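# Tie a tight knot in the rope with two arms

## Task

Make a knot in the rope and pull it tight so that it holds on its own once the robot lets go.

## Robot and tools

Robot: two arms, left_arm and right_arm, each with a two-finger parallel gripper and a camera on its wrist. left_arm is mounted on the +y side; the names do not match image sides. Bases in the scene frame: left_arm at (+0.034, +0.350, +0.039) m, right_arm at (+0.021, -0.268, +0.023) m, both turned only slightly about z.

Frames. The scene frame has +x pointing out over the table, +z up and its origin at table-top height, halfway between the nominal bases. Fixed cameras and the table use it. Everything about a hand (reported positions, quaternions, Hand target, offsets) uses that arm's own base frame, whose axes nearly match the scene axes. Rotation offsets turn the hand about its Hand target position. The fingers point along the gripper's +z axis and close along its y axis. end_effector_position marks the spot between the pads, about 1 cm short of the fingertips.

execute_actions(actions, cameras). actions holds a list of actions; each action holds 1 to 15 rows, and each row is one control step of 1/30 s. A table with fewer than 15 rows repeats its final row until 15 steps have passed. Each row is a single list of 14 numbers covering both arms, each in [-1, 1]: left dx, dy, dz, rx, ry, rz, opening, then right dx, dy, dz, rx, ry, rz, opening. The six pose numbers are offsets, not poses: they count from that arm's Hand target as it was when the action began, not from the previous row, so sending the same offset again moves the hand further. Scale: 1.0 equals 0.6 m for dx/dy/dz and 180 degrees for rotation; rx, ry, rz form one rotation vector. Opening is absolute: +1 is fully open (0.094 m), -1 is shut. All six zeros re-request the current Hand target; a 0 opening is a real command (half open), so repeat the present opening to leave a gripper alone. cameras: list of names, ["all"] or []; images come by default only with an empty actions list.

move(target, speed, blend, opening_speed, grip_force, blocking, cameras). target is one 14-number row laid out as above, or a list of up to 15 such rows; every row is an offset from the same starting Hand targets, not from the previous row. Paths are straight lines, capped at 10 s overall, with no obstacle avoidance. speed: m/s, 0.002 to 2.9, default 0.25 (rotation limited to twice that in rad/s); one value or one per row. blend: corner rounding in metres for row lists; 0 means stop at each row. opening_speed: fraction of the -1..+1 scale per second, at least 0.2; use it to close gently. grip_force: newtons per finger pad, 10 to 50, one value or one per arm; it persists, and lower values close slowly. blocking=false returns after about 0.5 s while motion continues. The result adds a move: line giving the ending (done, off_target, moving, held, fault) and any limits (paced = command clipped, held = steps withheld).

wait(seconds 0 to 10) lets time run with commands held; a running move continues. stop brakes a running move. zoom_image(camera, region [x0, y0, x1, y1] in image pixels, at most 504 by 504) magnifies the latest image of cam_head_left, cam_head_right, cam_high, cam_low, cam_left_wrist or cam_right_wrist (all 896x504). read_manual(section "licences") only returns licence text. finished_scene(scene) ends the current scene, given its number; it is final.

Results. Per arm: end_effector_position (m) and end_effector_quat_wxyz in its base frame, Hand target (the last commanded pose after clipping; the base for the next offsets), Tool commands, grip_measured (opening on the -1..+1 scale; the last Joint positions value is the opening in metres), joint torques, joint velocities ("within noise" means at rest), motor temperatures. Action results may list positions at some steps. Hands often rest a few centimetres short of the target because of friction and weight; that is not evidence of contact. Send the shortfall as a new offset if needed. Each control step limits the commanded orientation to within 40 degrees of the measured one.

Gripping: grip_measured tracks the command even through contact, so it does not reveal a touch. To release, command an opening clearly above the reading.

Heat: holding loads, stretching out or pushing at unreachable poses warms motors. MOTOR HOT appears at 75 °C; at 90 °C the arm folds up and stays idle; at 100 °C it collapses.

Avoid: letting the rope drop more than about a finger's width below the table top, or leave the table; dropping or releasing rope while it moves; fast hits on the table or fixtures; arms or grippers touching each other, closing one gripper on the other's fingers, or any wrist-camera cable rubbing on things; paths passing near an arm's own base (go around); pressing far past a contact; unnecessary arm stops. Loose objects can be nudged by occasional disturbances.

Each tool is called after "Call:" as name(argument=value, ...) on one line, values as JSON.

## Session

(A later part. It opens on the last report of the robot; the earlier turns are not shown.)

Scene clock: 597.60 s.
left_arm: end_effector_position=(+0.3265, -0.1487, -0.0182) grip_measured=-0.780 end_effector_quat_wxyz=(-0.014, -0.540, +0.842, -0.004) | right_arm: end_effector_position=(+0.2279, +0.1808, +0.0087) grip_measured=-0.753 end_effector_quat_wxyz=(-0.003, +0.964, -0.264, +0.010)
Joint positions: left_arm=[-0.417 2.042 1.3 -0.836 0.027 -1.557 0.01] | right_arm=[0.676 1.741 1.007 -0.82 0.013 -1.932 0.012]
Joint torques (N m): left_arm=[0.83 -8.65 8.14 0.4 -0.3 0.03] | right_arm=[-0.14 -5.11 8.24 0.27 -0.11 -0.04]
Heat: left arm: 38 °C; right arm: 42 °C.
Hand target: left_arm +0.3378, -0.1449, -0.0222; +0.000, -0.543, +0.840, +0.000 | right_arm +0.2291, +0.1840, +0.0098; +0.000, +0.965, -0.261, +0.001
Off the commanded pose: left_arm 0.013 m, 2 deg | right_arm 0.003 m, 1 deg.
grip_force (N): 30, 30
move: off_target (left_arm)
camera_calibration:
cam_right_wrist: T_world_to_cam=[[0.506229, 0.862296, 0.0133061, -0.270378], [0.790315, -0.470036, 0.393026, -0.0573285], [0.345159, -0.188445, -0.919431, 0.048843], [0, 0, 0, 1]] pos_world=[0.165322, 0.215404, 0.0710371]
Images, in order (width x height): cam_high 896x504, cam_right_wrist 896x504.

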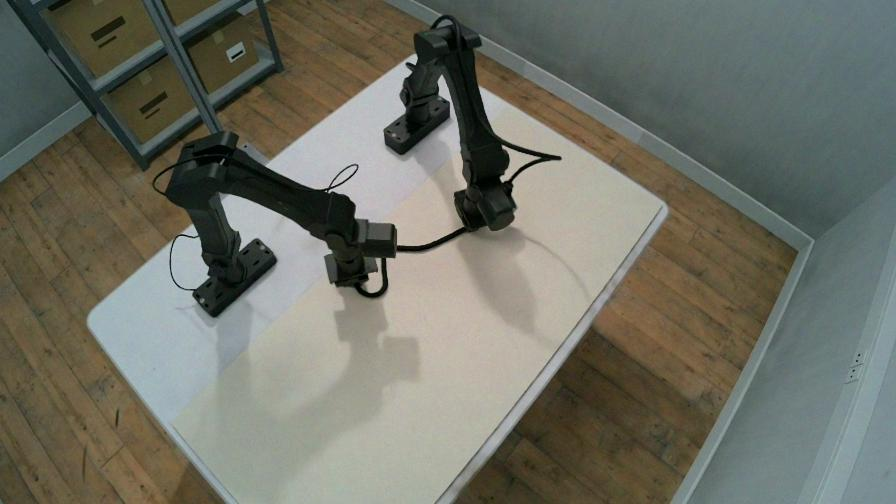

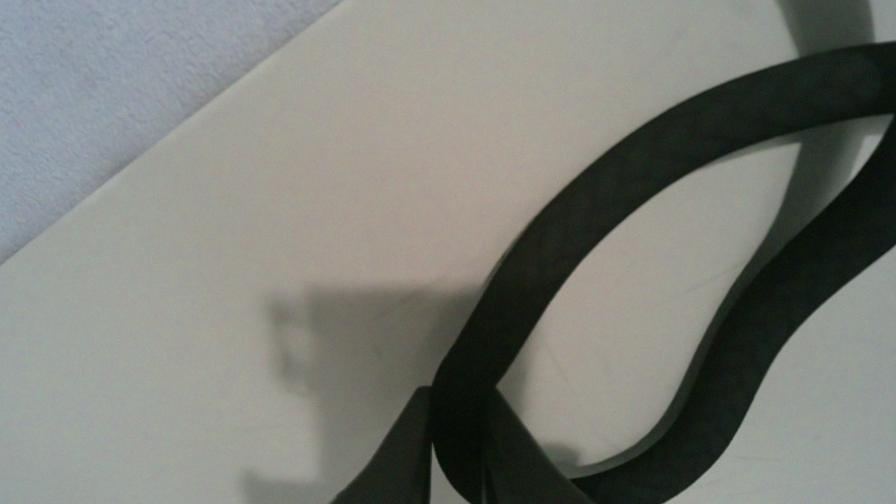

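Call:
move(target=[[0,0,0,0,0,0,-1,0,0,-0.04,0,0,0,-0.6],[0,0,0,0,0,0,-1,0,0,0.12,0,0,0,-0.5],[0,0,0,0,0,0,-1,-0.04,-0.08,0.2,0,0,-0.3,-0.5]], speed=[0.1,0.15,0.3], opening_speed=0.8, blend=[0,0.03,0], cameras=["cam_high","cam_right_wrist"])

Call:
zoom_image(camera="cam_high", region=[320, 190, 480, 310])

Scene clock: 610.27 s.
left_arm: end_effector_position=(+0.3265, -0.1487, -0.0182) grip_measured=-0.780 end_effector_quat_wxyz=(-0.014, -0.540, +0.842, -0.004) | right_arm: end_effector_position=(+0.2051, +0.1359, +0.1202) grip_measured=-0.503 end_effector_quat_wxyz=(+0.012, +0.745, -0.667, +0.003)
Joint positions: left_arm=[-0.417 2.042 1.3 -0.836 0.027 -1.557 0.01] | right_arm=[0.589 1.493 1.209 -1.308 0.011 -1.093 0.023]
Joint torques (N m): left_arm=[0.81 -8.66 8.13 0.4 -0.31 0.03] | right_arm=[-0.55 -6.57 7.79 0.26 -0.09 0.1]
Heat: left arm: 37 °C; right arm: 42 °C.
Hand target: left_arm +0.3378, -0.1449, -0.0222; +0.000, -0.543, +0.840, +0.000 | right_arm +0.2050, +0.1360, +0.1298; +0.000, +0.741, -0.671, +0.001
Off the commanded pose: left_arm 0.013 m, 2 deg | right_arm 0.010 m, 2 deg.
grip_force (N): 30, 30
move: off_target (left_arm); blend cut to 0 m at target 2; target 2's new opening was sent with right_arm's hand 0.011 m and 1 deg from that target
camera_calibration:
cam_right_wrist: T_world_to_cam=[[0.993389, 0.114214, -0.0115209, -0.21682], [0.109483, -0.912484, 0.394191, 0.0953183], [0.0345094, -0.392846, -0.918956, 0.242118], [0, 0, 0, 1]] pos_world=[0.196595, 0.206855, 0.182424]
Images, in order (width x height): cam_high 896x504, cam_right_wrist 896x504.

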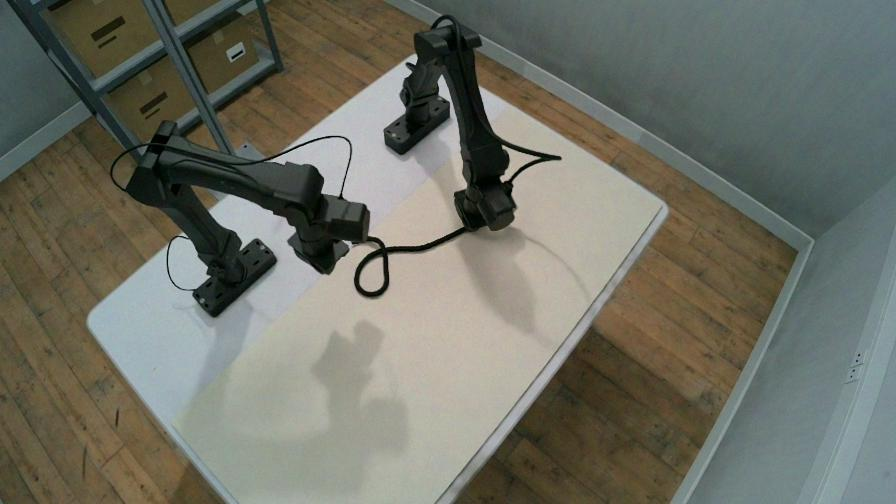

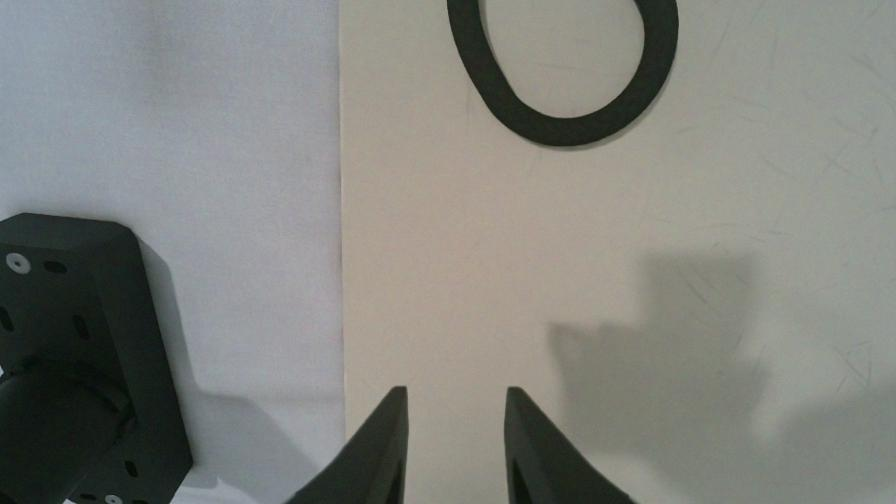

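Scaled by 3.150.

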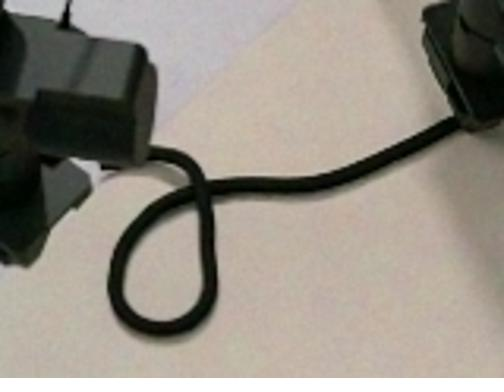

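Call:
move(target=[[0,0,0,0,0,0,-1,0.0767,0.091,-0.12,0,0,0,-0.4],[0,0,0,0,0,0,-1,0.0767,0.091,-0.246,0,0,0,-1],[0,0,0,0,0,0,-1,0.0767,0.091,-0.21,0,0,0,-1],[-0.235,-0.027,0.01,0,0,0.1,-1,0.165,0.199,-0.21,0,0,0.311,-1]], speed=[0.25,0.15,0.15,0.2], blend=[0.01,0,0.01,0], opening_speed=1.5, cameras=["cam_high","cam_right_wrist"])

Call:
zoom_image(camera="cam_high", region=[320, 190, 480, 310])

Scene clock: 654.47 s.
left_arm: end_effector_position=(+0.2008, -0.1615, -0.0166) grip_measured=-0.780 end_effector_quat_wxyz=(-0.014, -0.651, +0.759, +0.002) | right_arm: end_effector_position=(+0.3058, +0.2521, +0.0078) grip_measured=-0.983 end_effector_quat_wxyz=(-0.010, +0.968, -0.252, +0.009)
Joint positions: left_arm=[-0.663 1.703 0.844 -0.721 0.026 -2.081 0.01] | right_arm=[0.689 2.1 1.503 -0.947 0.003 -1.944 0.001]
Joint torques (N m): left_arm=[-0.35 -9.03 4.01 0.41 0.02 -0.07] | right_arm=[0.61 -7.62 8.55 0.28 -0.02 -0.01]
Heat: left arm: 36 °C; right arm: 42 °C.
Hand target: left_arm +0.1968, -0.1610, -0.0162; +0.000, -0.668, +0.745, +0.000 | right_arm +0.3041, +0.2555, +0.0039; +0.000, +0.970, -0.244, +0.001
Off the commanded pose: left_arm 0.004 m, 3 deg | right_arm 0.005 m, 2 deg.
joint sent to its limit (left arm) — joint 6 (wrist roll), lower limit. The joint targets are off in orientation, not in position.
grip_force (N): 30, 30
move: off_target (left_arm); target 2's new opening was sent with right_arm's hand 0.022 m and 1 deg from that target
camera_calibration:
cam_right_wrist: T_world_to_cam=[[0.484484, 0.874416, 0.0259136, -0.367702], [0.801309, -0.455473, 0.387877, -0.0920216], [0.350969, -0.167155, -0.921347, 0.0274711], [0, 0, 0, 1]] pos_world=[0.242242, 0.284203, 0.070532]
Images, in order (width x height): cam_high 896x504, cam_right_wrist 896x504.

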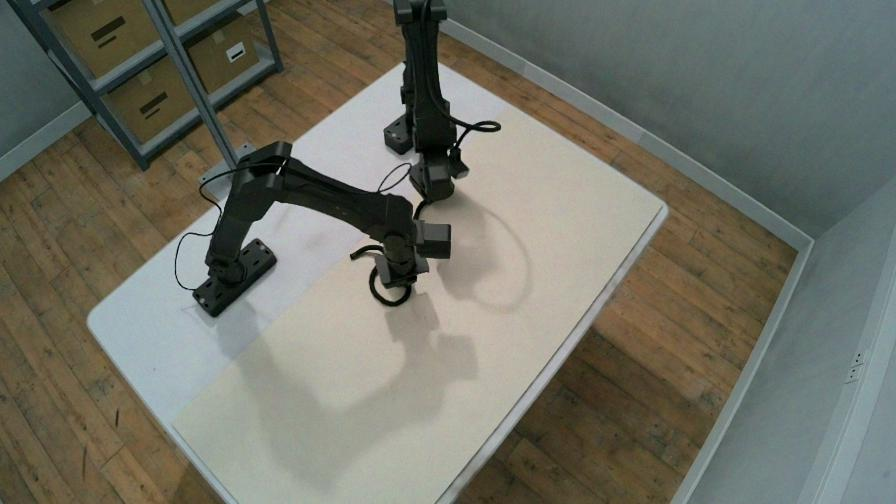

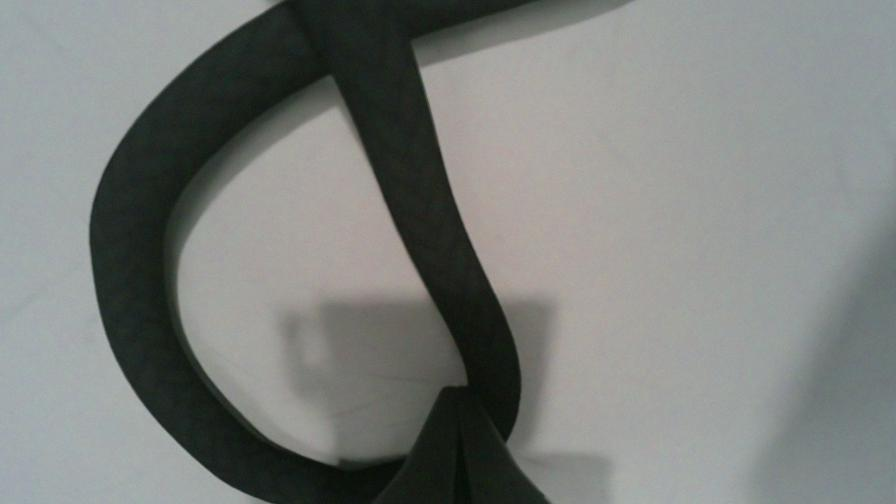

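Scaled by 3.150.

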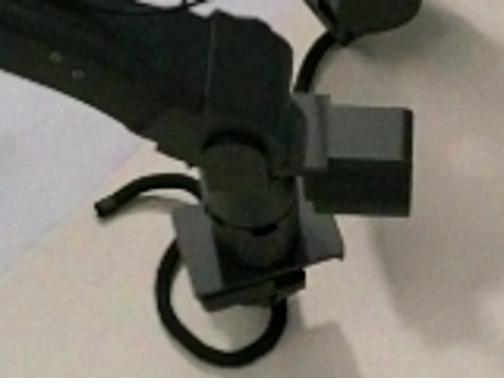

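Call:
move(target=[[0,0,0,0,0,-0.08,-1,0,0,-0.0,0,0,0,-0.7],[0,0,0,0,0,-0.08,-1,0,0,0.2,0,0,0,-0.4],[0,0,0,0,0,-0.08,-1,-0.08,-0.09,0.25,0,0,-0.1,-0.4]], speed=[0.1,0.2,0.3], opening_speed=0.8, blend=[0,0,0], cameras=["cam_high","cam_right_wrist"])

Call:
zoom_image(camera="cam_high", region=[320, 190, 480, 310])

Scene clock: 665.47 s.
left_arm: end_effector_position=(+0.1982, -0.1647, -0.0166) grip_measured=-0.780 end_effector_quat_wxyz=(-0.011, -0.572, +0.820, +0.002) | right_arm: end_effector_position=(+0.2632, +0.2094, +0.1533) grip_measured=-0.403 end_effector_quat_wxyz=(-0.008, +0.922, -0.388, +0.006)
Joint positions: left_arm=[-0.683 1.703 0.844 -0.721 0.02 -1.901 0.01] | right_arm=[0.671 1.803 1.675 -1.423 0.004 -1.673 0.028]
Joint torques (N m): left_arm=[-0.43 -9.11 3.99 0.41 -0.23 0.02] | right_arm=[-0.53 -9.24 4.71 0.34 -0.02 0.08]
Heat: left arm: 37 °C; right arm: 42 °C.
Hand target: left_arm +0.1968, -0.1611, -0.0162; +0.000, -0.569, +0.822, +0.000 | right_arm +0.2561, +0.2014, +0.1539; +0.000, +0.919, -0.393, +0.001
Off the commanded pose: left_arm 0.004 m, 1 deg | right_arm 0.011 m, 1 deg.
grip_force (N): 30, 30
move: off_target (right_arm); target 2's new opening was sent with right_arm's hand 0.013 m and 1 deg from that target
camera_calibration:
cam_right_wrist: T_world_to_cam=[[0.71302, 0.700809, 0.0216713, -0.336629], [0.642096, -0.665075, 0.381298, -0.04701], [0.28163, -0.257958, -0.924198, 0.206872], [0, 0, 0, 1]] pos_world=[0.211947, 0.258012, 0.216411]
Images, in order (width x height): cam_high 896x504, cam_right_wrist 896x504.

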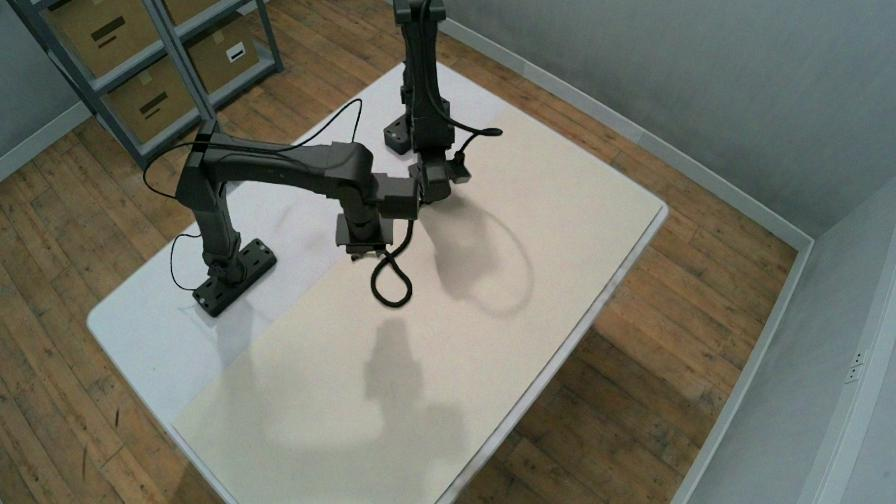

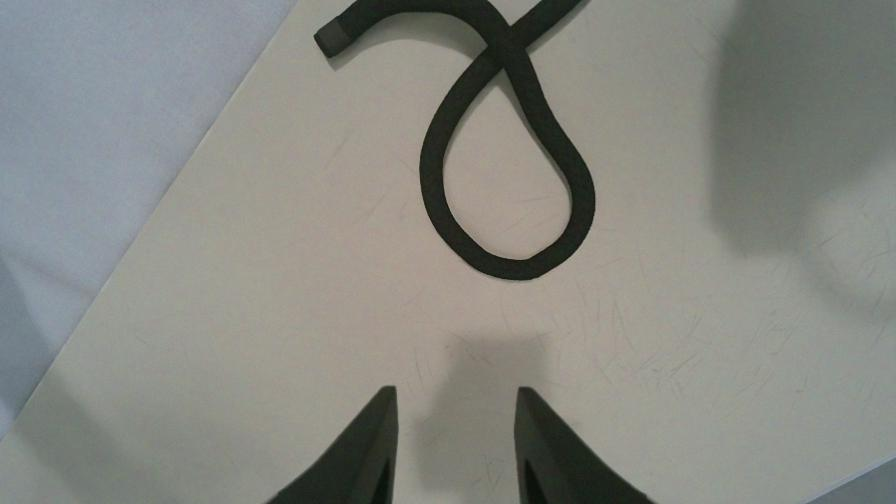

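Scaled by 3.150.

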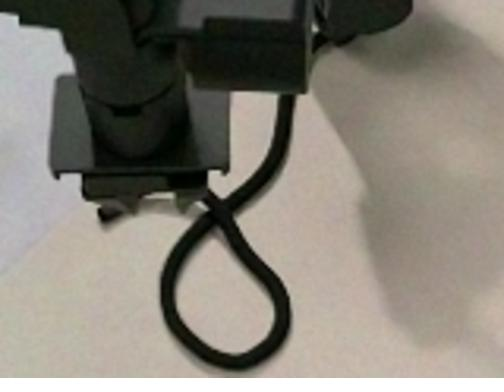

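Call:
move(target=[[0,0,0,0,0,0,-1,-0.142,0.0927,-0.17,0,0,-0.333,-0.4],[0,0,0,0,0,0,-1,-0.142,0.0927,-0.287,0,0,-0.333,-1]], speed=[0.3,0.15], blend=[0.01,0], opening_speed=1.5, cameras=["cam_right_wrist"])

Scene clock: 713.63 s.
left_arm: end_effector_position=(+0.1982, -0.1647, -0.0166) grip_measured=-0.780 end_effector_quat_wxyz=(-0.011, -0.572, +0.820, +0.002) | right_arm: end_effector_position=(+0.1709, +0.2526, -0.0079) grip_measured=-0.739 end_effector_quat_wxyz=(-0.007, -0.599, +0.801, -0.004)
Joint positions: left_arm=[-0.683 1.703 0.844 -0.721 0.02 -1.901 0.01] | right_arm=[0.974 1.849 1.069 -0.805 0.003 -0.31 0.012]
Joint torques (N m): left_arm=[-0.42 -9.1 4 0.41 -0.22 0.01] | right_arm=[0.51 -5.86 4.34 1.04 -0.01 0.09]
Heat: left arm: 39 °C; right arm: 42 °C.
Hand target: left_arm +0.1968, -0.1611, -0.0162; +0.000, -0.569, +0.822, +0.000 | right_arm +0.1709, +0.2569, -0.0184; +0.000, -0.600, +0.800, -0.001
Off the commanded pose: left_arm 0.004 m, 1 deg | right_arm 0.011 m, 1 deg.
grip_force (N): 30, 30
move: off_target (right_arm); target 2's new opening was sent with right_arm's hand 0.013 m and 1 deg from that target
camera_calibration:
cam_right_wrist: T_world_to_cam=[[0.960207, -0.279288, 0.0000107317, -0.0925514], [-0.257185, -0.884202, 0.389926, 0.311488], [-0.108892, -0.374413, -0.920846, 0.19132], [0, 0, 0, 1]] pos_world=[0.189812, 0.321203, 0.0547197]
Images, in order (width x height): cam_right_wrist 896x504.

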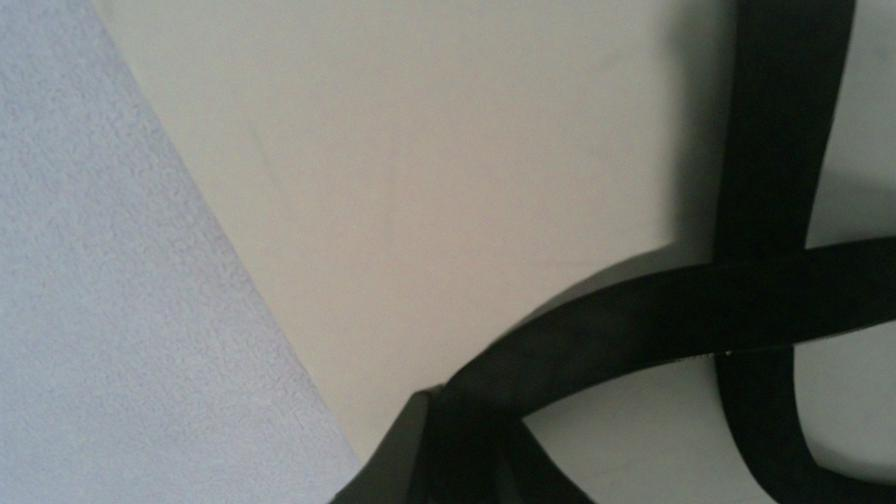

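Call:
move(target=[[0.15,0.08,0,0,0,-0.03,-1,0,0,0,0,0,0,-1],[0.28,0.127,0,0,0,-0.06,-1,0,0,0,0,0,0,-1]], speed=0.15, blend=[0.02,0], cameras=["cam_high","cam_right_wrist"])

Call:
zoom_image(camera="cam_high", region=[320, 190, 480, 310])

Scene clock: 725.50 s.
left_arm: end_effector_position=(+0.3621, -0.0876, -0.0152) grip_measured=-0.780 end_effector_quat_wxyz=(+0.000, -0.490, +0.872, -0.012) | right_arm: end_effector_position=(+0.1709, +0.2526, -0.0079) grip_measured=-0.740 end_effector_quat_wxyz=(-0.007, -0.599, +0.801, -0.004)
Joint positions: left_arm=[-0.231 2.063 1.345 -0.837 0.018 -1.256 0.01] | right_arm=[0.974 1.849 1.069 -0.805 0.003 -0.31 0.012]
Joint torques (N m): left_arm=[0.08 -9.59 8.39 0.13 -0.2 0.02] | right_arm=[0.54 -5.87 4.33 1.04 -0.01 0.09]
Heat: left arm: 39 °C; right arm: 42 °C.
Hand target: left_arm +0.3649, -0.0849, -0.0162; +0.000, -0.489, +0.872, +0.000 | right_arm +0.1709, +0.2569, -0.0184; -0.001, -0.600, +0.800, -0.001
Off the commanded pose: left_arm 0.004 m, 1 deg | right_arm 0.011 m, 1 deg.
grip_force (N): 30, 30
move: off_target (right_arm)
camera_calibration:
cam_right_wrist: T_world_to_cam=[[0.960207, -0.279288, 0.0000107317, -0.0925514], [-0.257185, -0.884202, 0.389926, 0.311488], [-0.108892, -0.374413, -0.920846, 0.19132], [0, 0, 0, 1]] pos_world=[0.189812, 0.321203, 0.0547197]
Images, in order (width x height): cam_high 896x504, cam_right_wrist 896x504.

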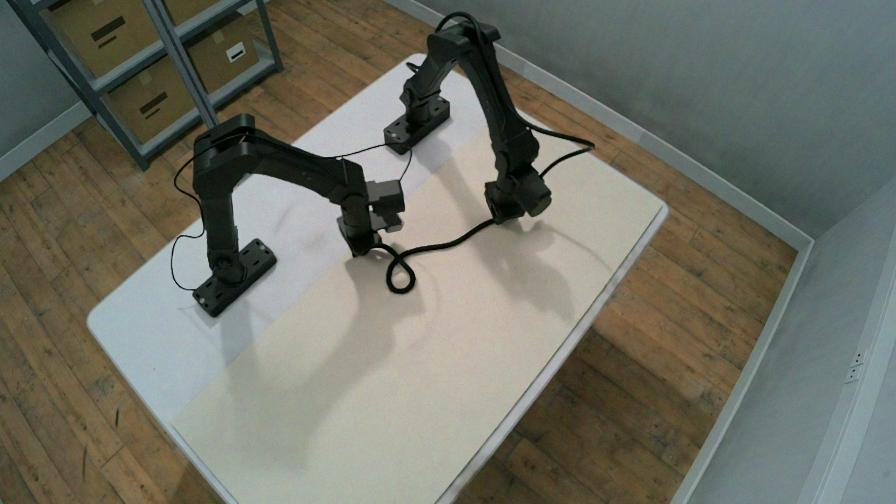

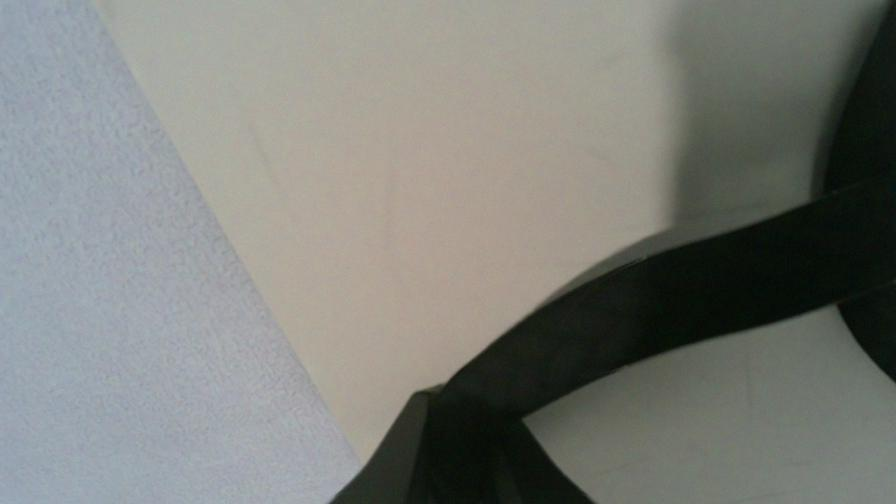

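Scaled by 3.150.

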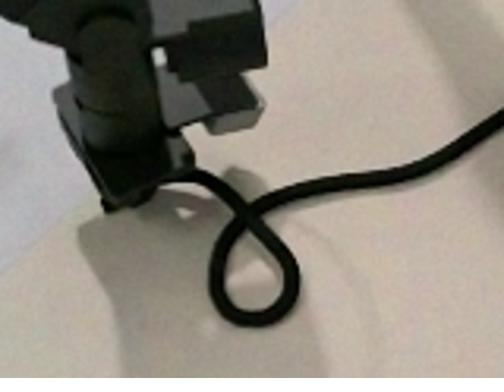

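Call:
move(target=[[0,0,0,0,0,0,-1,0,0,0,0,0,0,-0.6],[0,0,0.05,0,0,0,-1,0,0,0.13,0,0,0,-0.6],[0.093,-0.192,0.09,0,0,-0.21,-1,-0.04,-0.22,0.22,0,0,0.2,-0.5]], speed=[0.1,0.2,0.3], opening_speed=0.8, blend=[0,0.02,0], cameras=["cam_high"])

Call:
zoom_image(camera="cam_high", region=[320, 190, 480, 310])

Scene clock: 758.20 s.
left_arm: end_effector_position=(+0.4175, -0.2019, +0.0403) grip_measured=-0.780 end_effector_quat_wxyz=(+0.000, -0.181, +0.983, -0.010) | right_arm: end_effector_position=(+0.1551, +0.1330, +0.1174) grip_measured=-0.503 end_effector_quat_wxyz=(-0.013, +0.818, -0.574, +0.007)
Joint positions: left_arm=[-0.447 2.369 2.082 -1.272 0.015 -0.811 0.01] | right_arm=[0.71 1.283 1.027 -1.286 0.007 -1.208 0.023]
Joint torques (N m): left_arm=[0.13 -12.4 9.39 0.14 -0.17 0.05] | right_arm=[-0.64 -4.41 4.71 0.34 -0.04 -0.02]
Heat: left arm: 38 °C; right arm: 41 °C.
Hand target: left_arm +0.4207, -0.2000, +0.0378; +0.000, -0.180, +0.984, +0.000 | right_arm +0.1469, +0.1250, +0.1136; +0.000, +0.818, -0.575, +0.001
Off the commanded pose: left_arm 0.004 m, 1 deg | right_arm 0.012 m, 2 deg.
grip_force (N): 30, 30
move: off_target (right_arm); target 3's new opening was sent with right_arm's hand 0.012 m and 2 deg from that target
Images, in order (width x height): cam_high 896x504.

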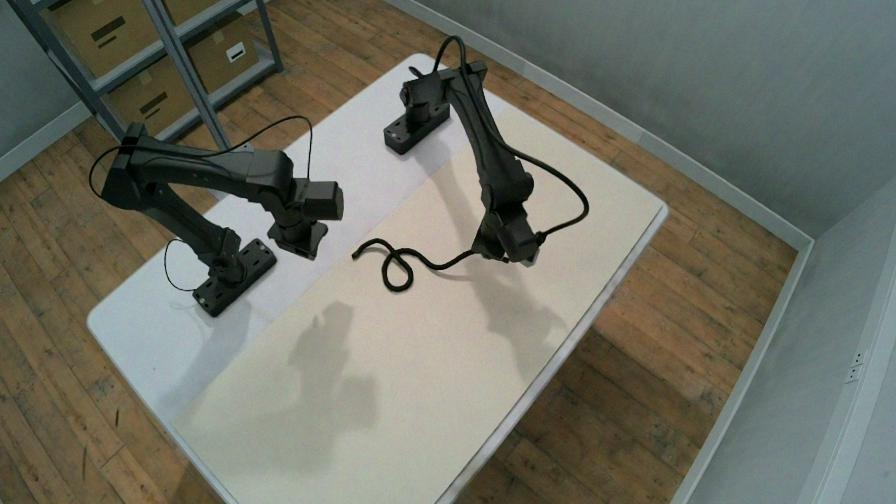

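Scaled by 3.150.

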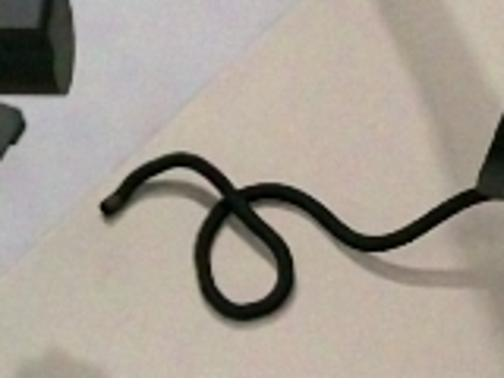

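Call:
move(target=[[-0.035,-0.142,0,0,0,-0.365,-1,0,0,0,0,0,0,-0.5],[-0.11,-0.225,0,0,0,-0.67,-1,0,0,0,0,0,0,-0.5],[-0.211,-0.255,-0.04,0,0,-0.88,-1,0,0,0,0,0,0,-0.5]], speed=0.3, blend=[0.03,0.03,0], cameras=["cam_high","cam_left_wrist","cam_low"])

Call:
zoom_image(camera="cam_high", region=[320, 190, 480, 310])

Scene clock: 773.50 s.
left_arm: end_effector_position=(+0.2942, -0.3526, +0.0051) grip_measured=-0.780 end_effector_quat_wxyz=(-0.012, +0.931, +0.365, -0.003) | right_arm: end_effector_position=(+0.1551, +0.1330, +0.1174) grip_measured=-0.503 end_effector_quat_wxyz=(-0.013, +0.818, -0.574, +0.007)
Joint positions: left_arm=[-0.879 2.409 2.01 -1.196 -0.002 1.515 0.01] | right_arm=[0.71 1.283 1.027 -1.286 0.007 -1.208 0.023]
Joint torques (N m): left_arm=[0.05 -17.62 4.79 0.41 0 0.09] | right_arm=[-0.65 -4.41 4.71 0.34 -0.05 -0.02]
Heat: left arm: 40 °C; right arm: 40 °C.
Hand target: left_arm +0.2940, -0.3530, +0.0138; +0.000, +0.932, +0.361, +0.000 | right_arm +0.1469, +0.1250, +0.1136; +0.000, +0.818, -0.575, +0.001
Off the commanded pose: left_arm 0.009 m, 1 deg | right_arm 0.012 m, 2 deg.
grip_force (N): 30, 30
move: off_target (right_arm)
camera_calibration:
cam_left_wrist: T_world_to_cam=[[-0.669017, 0.742203, 0.039389, 0.460268], [0.684225, 0.594327, 0.422623, 0.0433457], [0.290262, 0.309693, -0.905449, 0.121075], [0, 0, 0, 1]] pos_world=[0.243125, -0.40487, 0.0731786]
Images, in order (width x height): cam_high 896x504, cam_low 896x504, cam_left_wrist 896x504.

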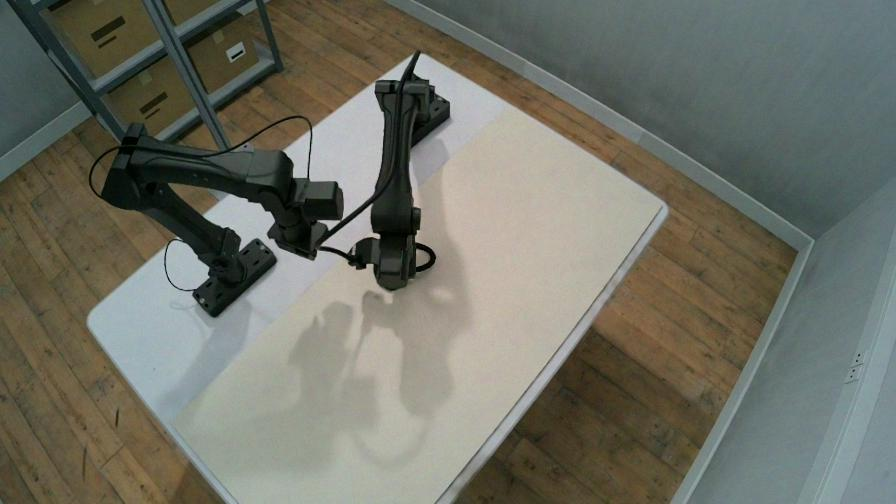

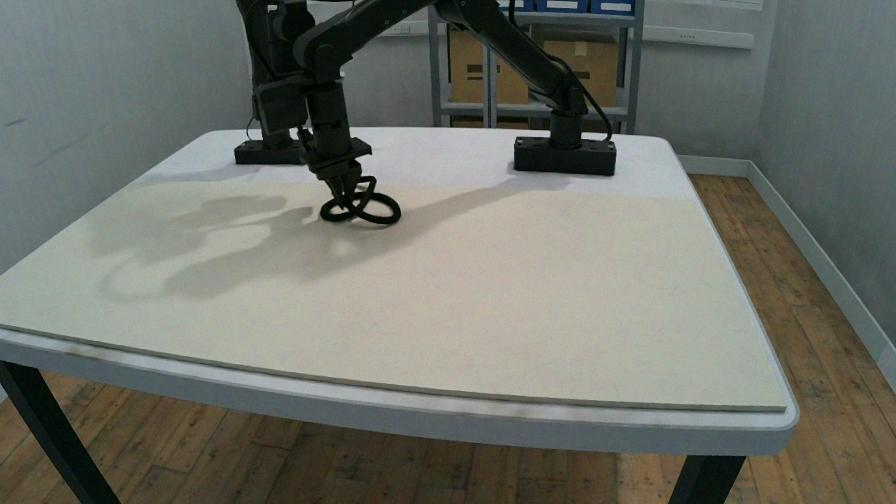

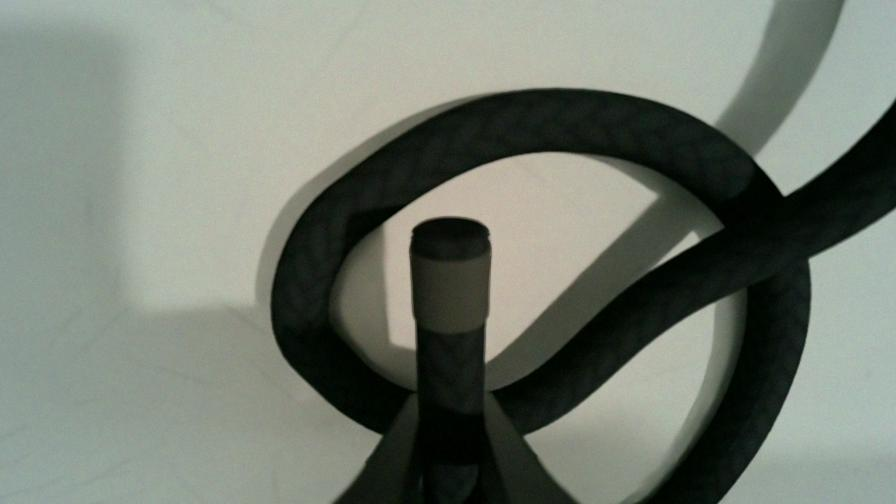

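Scaled by 3.150.

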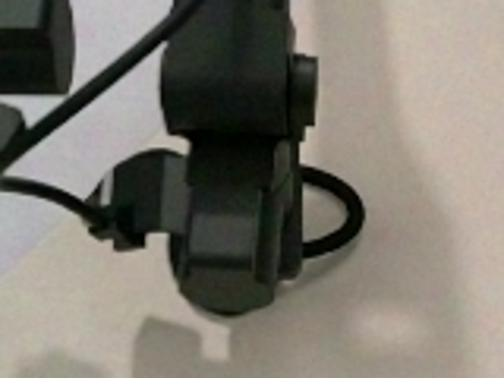

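Call:
move(target=[[-0.028,-0.0257,0.0,0,0,0,-1,0,0,0,0,0,0,-0.5],[-0.028,-0.0257,-0.055,0,0,0,-1,0,0,0,0,0,0,-0.5]], speed=[0.15,0.1], blend=[0.005,0], cameras=["cam_left_wrist","cam_low"])

Scene clock: 785.77 s.
left_arm: end_effector_position=(+0.2794, -0.3708, -0.0115) grip_measured=-0.780 end_effector_quat_wxyz=(+0.004, +0.932, +0.361, +0.003) | right_arm: end_effector_position=(+0.1535, +0.1316, +0.1173) grip_measured=-0.503 end_effector_quat_wxyz=(-0.009, +0.819, -0.574, +0.006)
Joint positions: left_arm=[-0.928 2.409 1.944 -1.096 -0.003 1.474 0.01] | right_arm=[0.71 1.283 1.027 -1.294 0.007 -1.208 0.023]
Joint torques (N m): left_arm=[0.1 -14.26 4.82 0.51 0.01 0.01] | right_arm=[-0.65 -4.42 4.67 0.41 -0.05 -0.02]
Motor temperatures (°C): left_arm=[29 45 37 31 31 31 31] | right_arm=[30 40 40 31 30 31 30]
Heat: left arm: 45 °C; right arm: 40 °C.
Hand target: left_arm +0.2773, -0.3685, -0.0192; +0.000, +0.932, +0.361, +0.000 | right_arm +0.1469, +0.1250, +0.1136; +0.000, +0.818, -0.575, +0.001
Off the commanded pose: left_arm 0.008 m, 1 deg | right_arm 0.010 m, 1 deg.
grip_force (N): 30, 30
move: done
camera_calibration:
cam_left_wrist: T_world_to_cam=[[-0.662628, 0.748923, 0.0061594, 0.464964], [0.680572, 0.598679, 0.42238, 0.0738675], [0.312643, 0.284073, -0.906398, 0.100279], [0, 0, 0, 1]] pos_world=[0.226474, -0.420932, 0.056829]
Images, in order (width x height): cam_low 896x504, cam_left_wrist 896x504.

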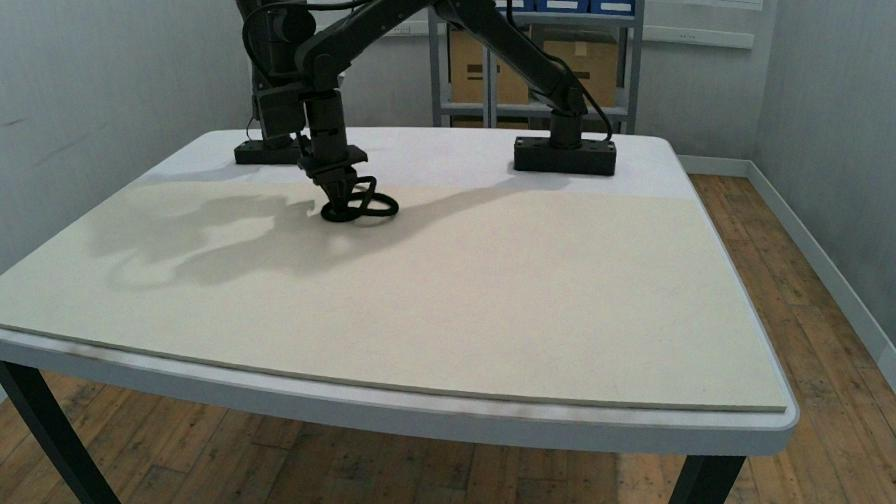

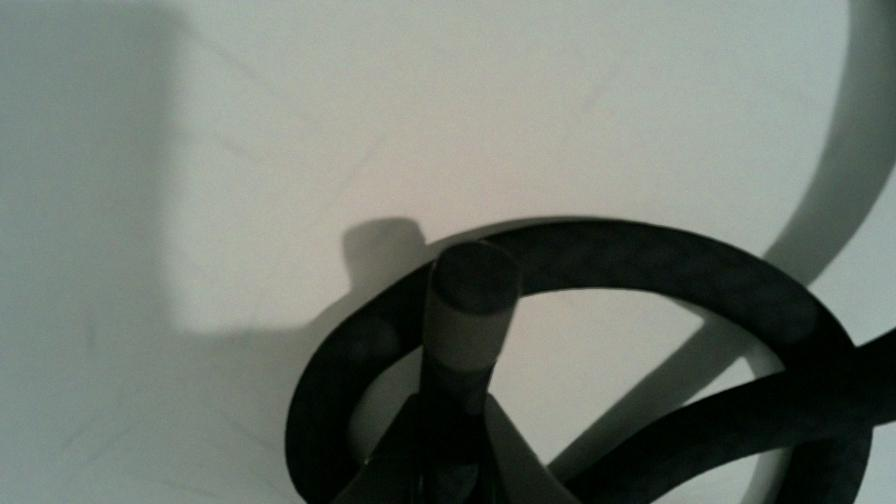

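Call:
move(target=[[0,0,0,0,0,0,-0.6,0,0,0,0,0,0,-0.5],[0,0,0.13,0,0,0,-0.6,0,0,0,0,0,0,-0.5]], speed=[0.1,0.12], opening_speed=0.4, cameras=["cam_left_wrist"])

Scene clock: 793.70 s.
left_arm: end_effector_position=(+0.2758, -0.3660, +0.0431) grip_measured=-0.602 end_effector_quat_wxyz=(-0.012, +0.932, +0.362, -0.002) | right_arm: end_effector_position=(+0.1535, +0.1316, +0.1173) grip_measured=-0.503 end_effector_quat_wxyz=(-0.009, +0.819, -0.574, +0.006)
Joint positions: left_arm=[-0.928 2.386 2.122 -1.33 -0.003 1.473 0.019] | right_arm=[0.71 1.283 1.027 -1.294 0.007 -1.208 0.023]
Joint torques (N m): left_arm=[0.1 -16.31 8.85 0.04 0 0.03] | right_arm=[-0.64 -4.41 4.67 0.42 -0.04 -0.02]
Heat: left arm: 45 °C; right arm: 40 °C.
Hand target: left_arm +0.2773, -0.3685, +0.0588; +0.000, +0.932, +0.361, +0.000 | right_arm +0.1469, +0.1250, +0.1136; +0.000, +0.818, -0.575, +0.001
Off the commanded pose: left_arm 0.016 m, 1 deg | right_arm 0.010 m, 1 deg.
grip_force (N): 30, 30
move: off_target (left_arm)
camera_calibration:
cam_left_wrist: T_world_to_cam=[[-0.663026, 0.747567, 0.0392451, 0.456835], [0.688301, 0.588171, 0.424614, 0.0442839], [0.294344, 0.308542, -0.904524, 0.163413], [0, 0, 0, 1]] pos_world=[0.224313, -0.417982, 0.111079]
Images, in order (width x height): cam_left_wrist 896x504.

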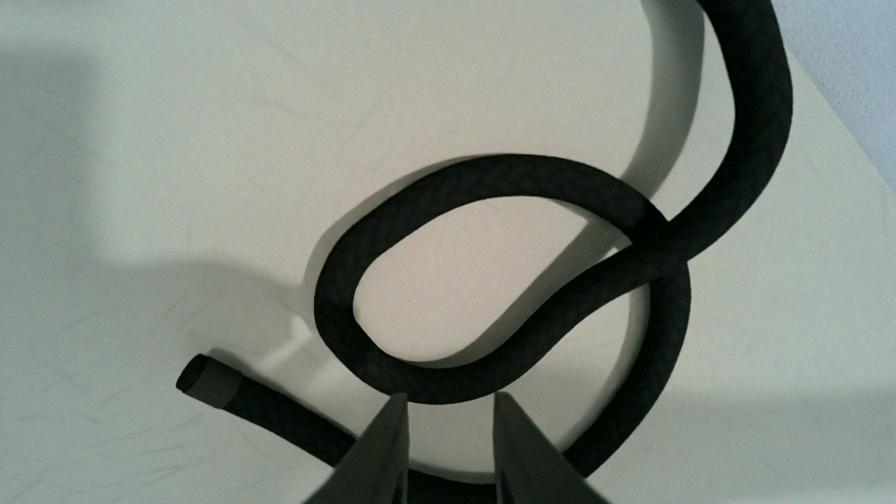

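Call:
move(target=[[0,0,0.04,0,0,0,-0.4,0,0,0,0,0,0,-0.5],[0.151,0.116,0.0,-0.2391,0.0307,0.4285,-0.3,0,0,0,0,0,0,-0.5]], speed=0.3, blend=[0.02,0], cameras=["cam_high","cam_left_wrist"])

Call:
zoom_image(camera="cam_high", region=[320, 190, 480, 310])

Scene clock: 898.70 s.
left_arm: end_effector_position=(+0.3682, -0.3011, +0.0524) grip_measured=-0.302 end_effector_quat_wxyz=(+0.288, +0.451, +0.829, -0.162) | right_arm: end_effector_position=(+0.1535, +0.1316, +0.1173) grip_measured=-0.503 end_effector_quat_wxyz=(-0.009, +0.819, -0.574, +0.006)
Joint positions: left_arm=[-0.591 1.904 1.177 -0.213 0.257 0.321 0.033] | right_arm=[0.71 1.283 1.027 -1.294 0.007 -1.208 0.023]
Joint torques (N m): left_arm=[0.31 -13.3 5.14 1.62 0.1 -0.01] | right_arm=[-0.62 -4.42 4.68 0.41 -0.04 -0.02]
Motor temperatures (°C): left_arm=[29 53 38 31 31 31 30] | right_arm=[30 38 40 31 30 31 30]
Heat: left arm: 53 °C; right arm: 40 °C.
Hand target: left_arm +0.3678, -0.2989, +0.0588; +0.300, +0.448, +0.826, -0.163 | right_arm +0.1469, +0.1250, +0.1136; +0.000, +0.818, -0.575, +0.001
Off the commanded pose: left_arm 0.007 m, 1 deg | right_arm 0.010 m, 1 deg.
grip_force (N): 30, 30
move: done; blend cut to 0.0121 m at target 1
camera_calibration:
cam_left_wrist: T_world_to_cam=[[-0.852463, -0.522642, 0.0123654, 0.157903], [-0.510106, 0.826373, -0.238536, 0.486316], [0.11445, -0.209651, -0.971055, 0.0383763], [0, 0, 0, 1]] pos_world=[0.378287, -0.311306, 0.151317]
Images, in order (width x height): cam_high 896x504, cam_left_wrist 896x504.

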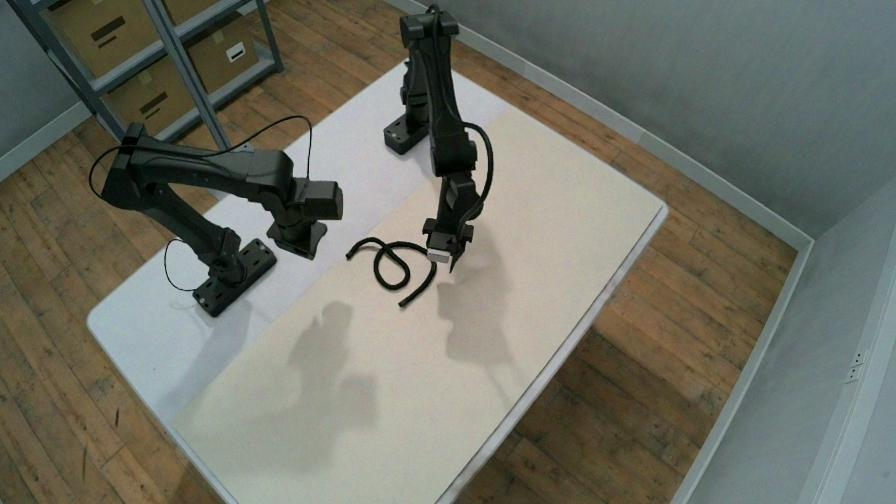

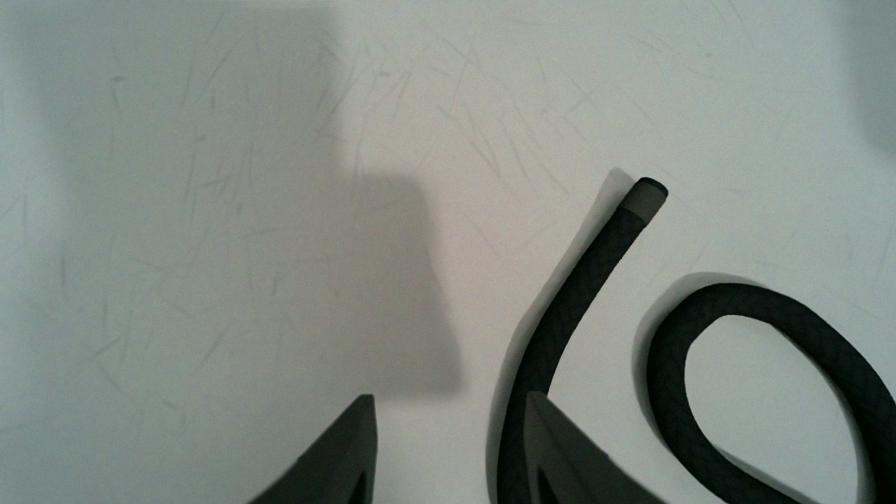

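Scaled by 3.150.

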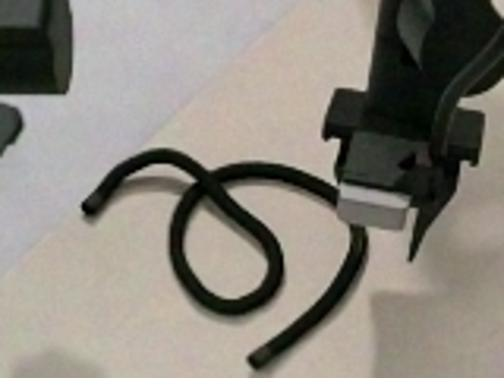

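Call:
execute_actions(actions=[], cameras=["cam_high", "cam_left_wrist", "cam_head_left"])

Call:
zoom_image(camera="cam_high", region=[300, 190, 480, 320])

Scene clock: 934.47 s.
left_arm: end_effector_position=(+0.3682, -0.3011, +0.0524) grip_measured=-0.302 end_effector_quat_wxyz=(+0.288, +0.451, +0.829, -0.162) | right_arm: end_effector_position=(+0.1535, +0.1316, +0.1173) grip_measured=-0.503 end_effector_quat_wxyz=(-0.009, +0.819, -0.574, +0.006)
Joint positions: left_arm=[-0.591 1.904 1.177 -0.213 0.257 0.321 0.033] | right_arm=[0.71 1.283 1.027 -1.294 0.007 -1.208 0.023]
Joint velocities: within noise
Joint torques (N m): left_arm=[0.32 -13.3 5.14 1.62 0.1 -0.01] | right_arm=[-0.64 -4.41 4.68 0.41 -0.04 -0.02]
Motor temperatures (°C): left_arm=[29 51 37 34 31 31 29] | right_arm=[30 38 39 31 30 31 30]
Heat: left arm: 51 °C; right arm: 39 °C.
Hand target: left_arm +0.3678, -0.2989, +0.0588; +0.300, +0.448, +0.826, -0.163 | right_arm +0.1469, +0.1250, +0.1136; +0.000, +0.818, -0.575, +0.001
Tool commands: left_gripper/opening=-0.3 right_gripper/opening=-0.5
Off the commanded pose: left_arm 0.007 m, 1 deg | right_arm 0.010 m, 1 deg.
grip_force (N): 30, 30
camera_calibration:
cam_left_wrist: T_world_to_cam=[[-0.852463, -0.522642, 0.0123654, 0.157903], [-0.510106, 0.826373, -0.238536, 0.486316], [0.11445, -0.209651, -0.971055, 0.0383763], [0, 0, 0, 1]] pos_world=[0.378287, -0.311306, 0.151317]
Images, in order (width x height): cam_head_left 896x504, cam_high 896x504, cam_left_wrist 896x504.

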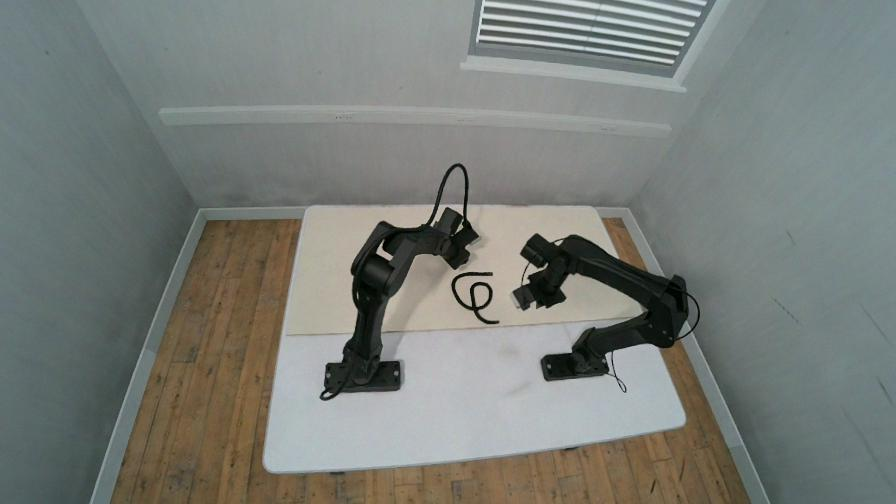

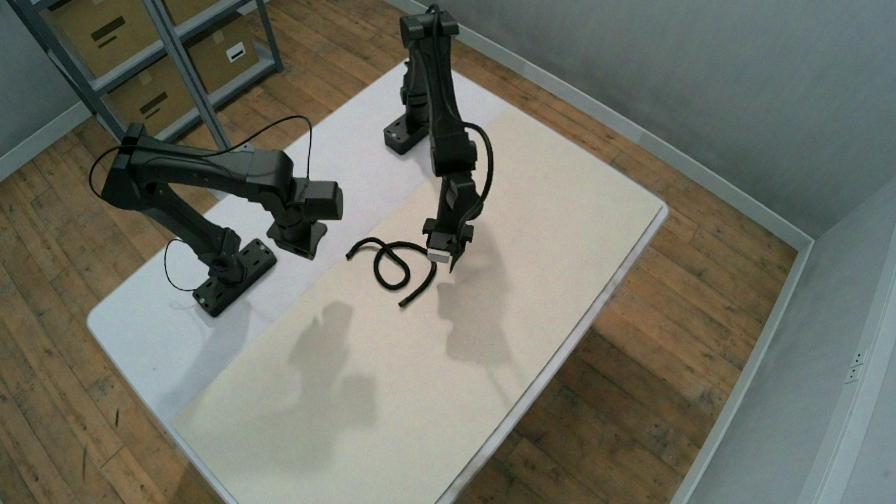

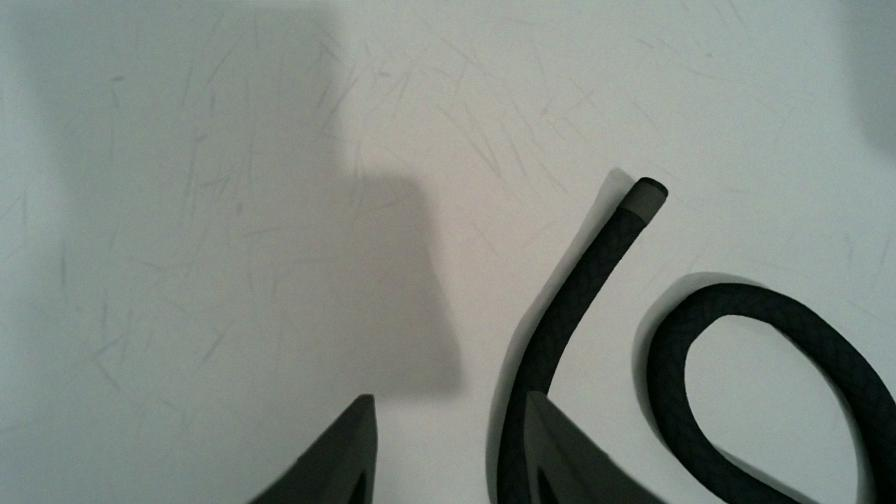

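Scaled by 2.800.

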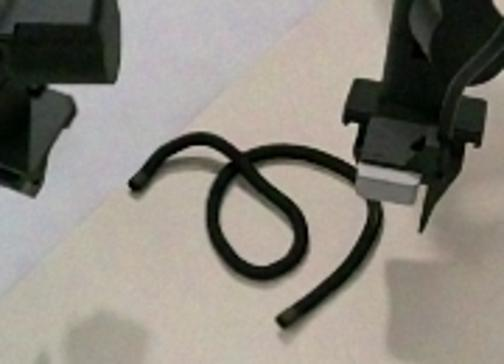

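Call:
move(target=[-0.043,-0.0285,-0.08,0,0,0,-0.35,0,0,0,0,0,0,-0.5], speed=0.2, cameras=["cam_left_wrist"])

Scene clock: 952.30 s.
left_arm: end_effector_position=(+0.3436, -0.3192, +0.0204) grip_measured=-0.348 end_effector_quat_wxyz=(+0.303, +0.450, +0.823, -0.166) | right_arm: end_effector_position=(+0.1535, +0.1316, +0.1173) grip_measured=-0.503 end_effector_quat_wxyz=(-0.009, +0.819, -0.574, +0.006)
Joint positions: left_arm=[-0.669 1.929 1.035 0.003 0.214 0.256 0.031] | right_arm=[0.71 1.283 1.027 -1.294 0.007 -1.208 0.023]
Joint torques (N m): left_arm=[0.14 -9.48 5.03 1.73 0.01 -0.01] | right_arm=[-0.64 -4.41 4.68 0.41 -0.05 -0.02]
Heat: left arm: 50 °C; right arm: 39 °C.
Hand target: left_arm +0.3420, -0.3160, +0.0108; +0.300, +0.448, +0.826, -0.163 | right_arm +0.1469, +0.1250, +0.1136; +0.000, +0.818, -0.575, +0.001
Off the commanded pose: left_arm 0.010 m, 1 deg | right_arm 0.010 m, 1 deg.
grip_force (N): 30, 30
move: done
camera_calibration:
cam_left_wrist: T_world_to_cam=[[-0.853498, -0.521084, 0.00342117, 0.128901], [-0.502618, 0.821483, -0.269334, 0.477552], [0.137535, -0.231595, -0.963041, -0.00881807], [0, 0, 0, 1]] pos_world=[0.351256, -0.327175, 0.119688]
Images, in order (width x height): cam_left_wrist 896x504.

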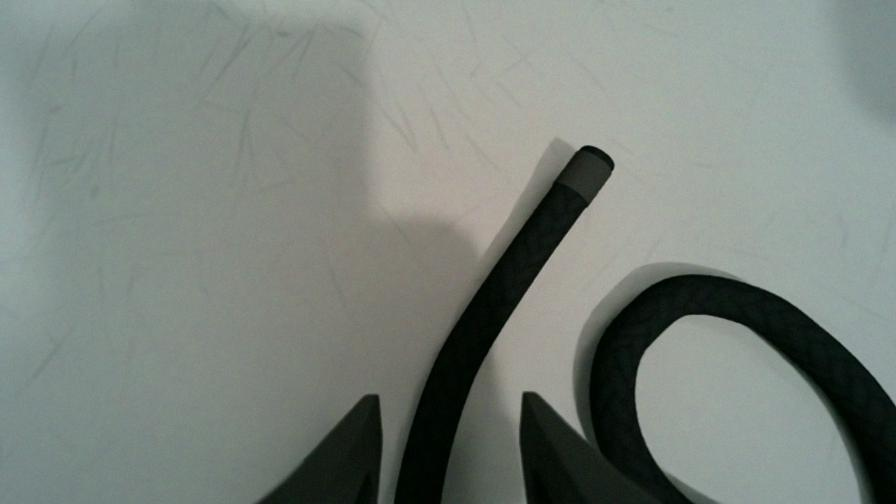

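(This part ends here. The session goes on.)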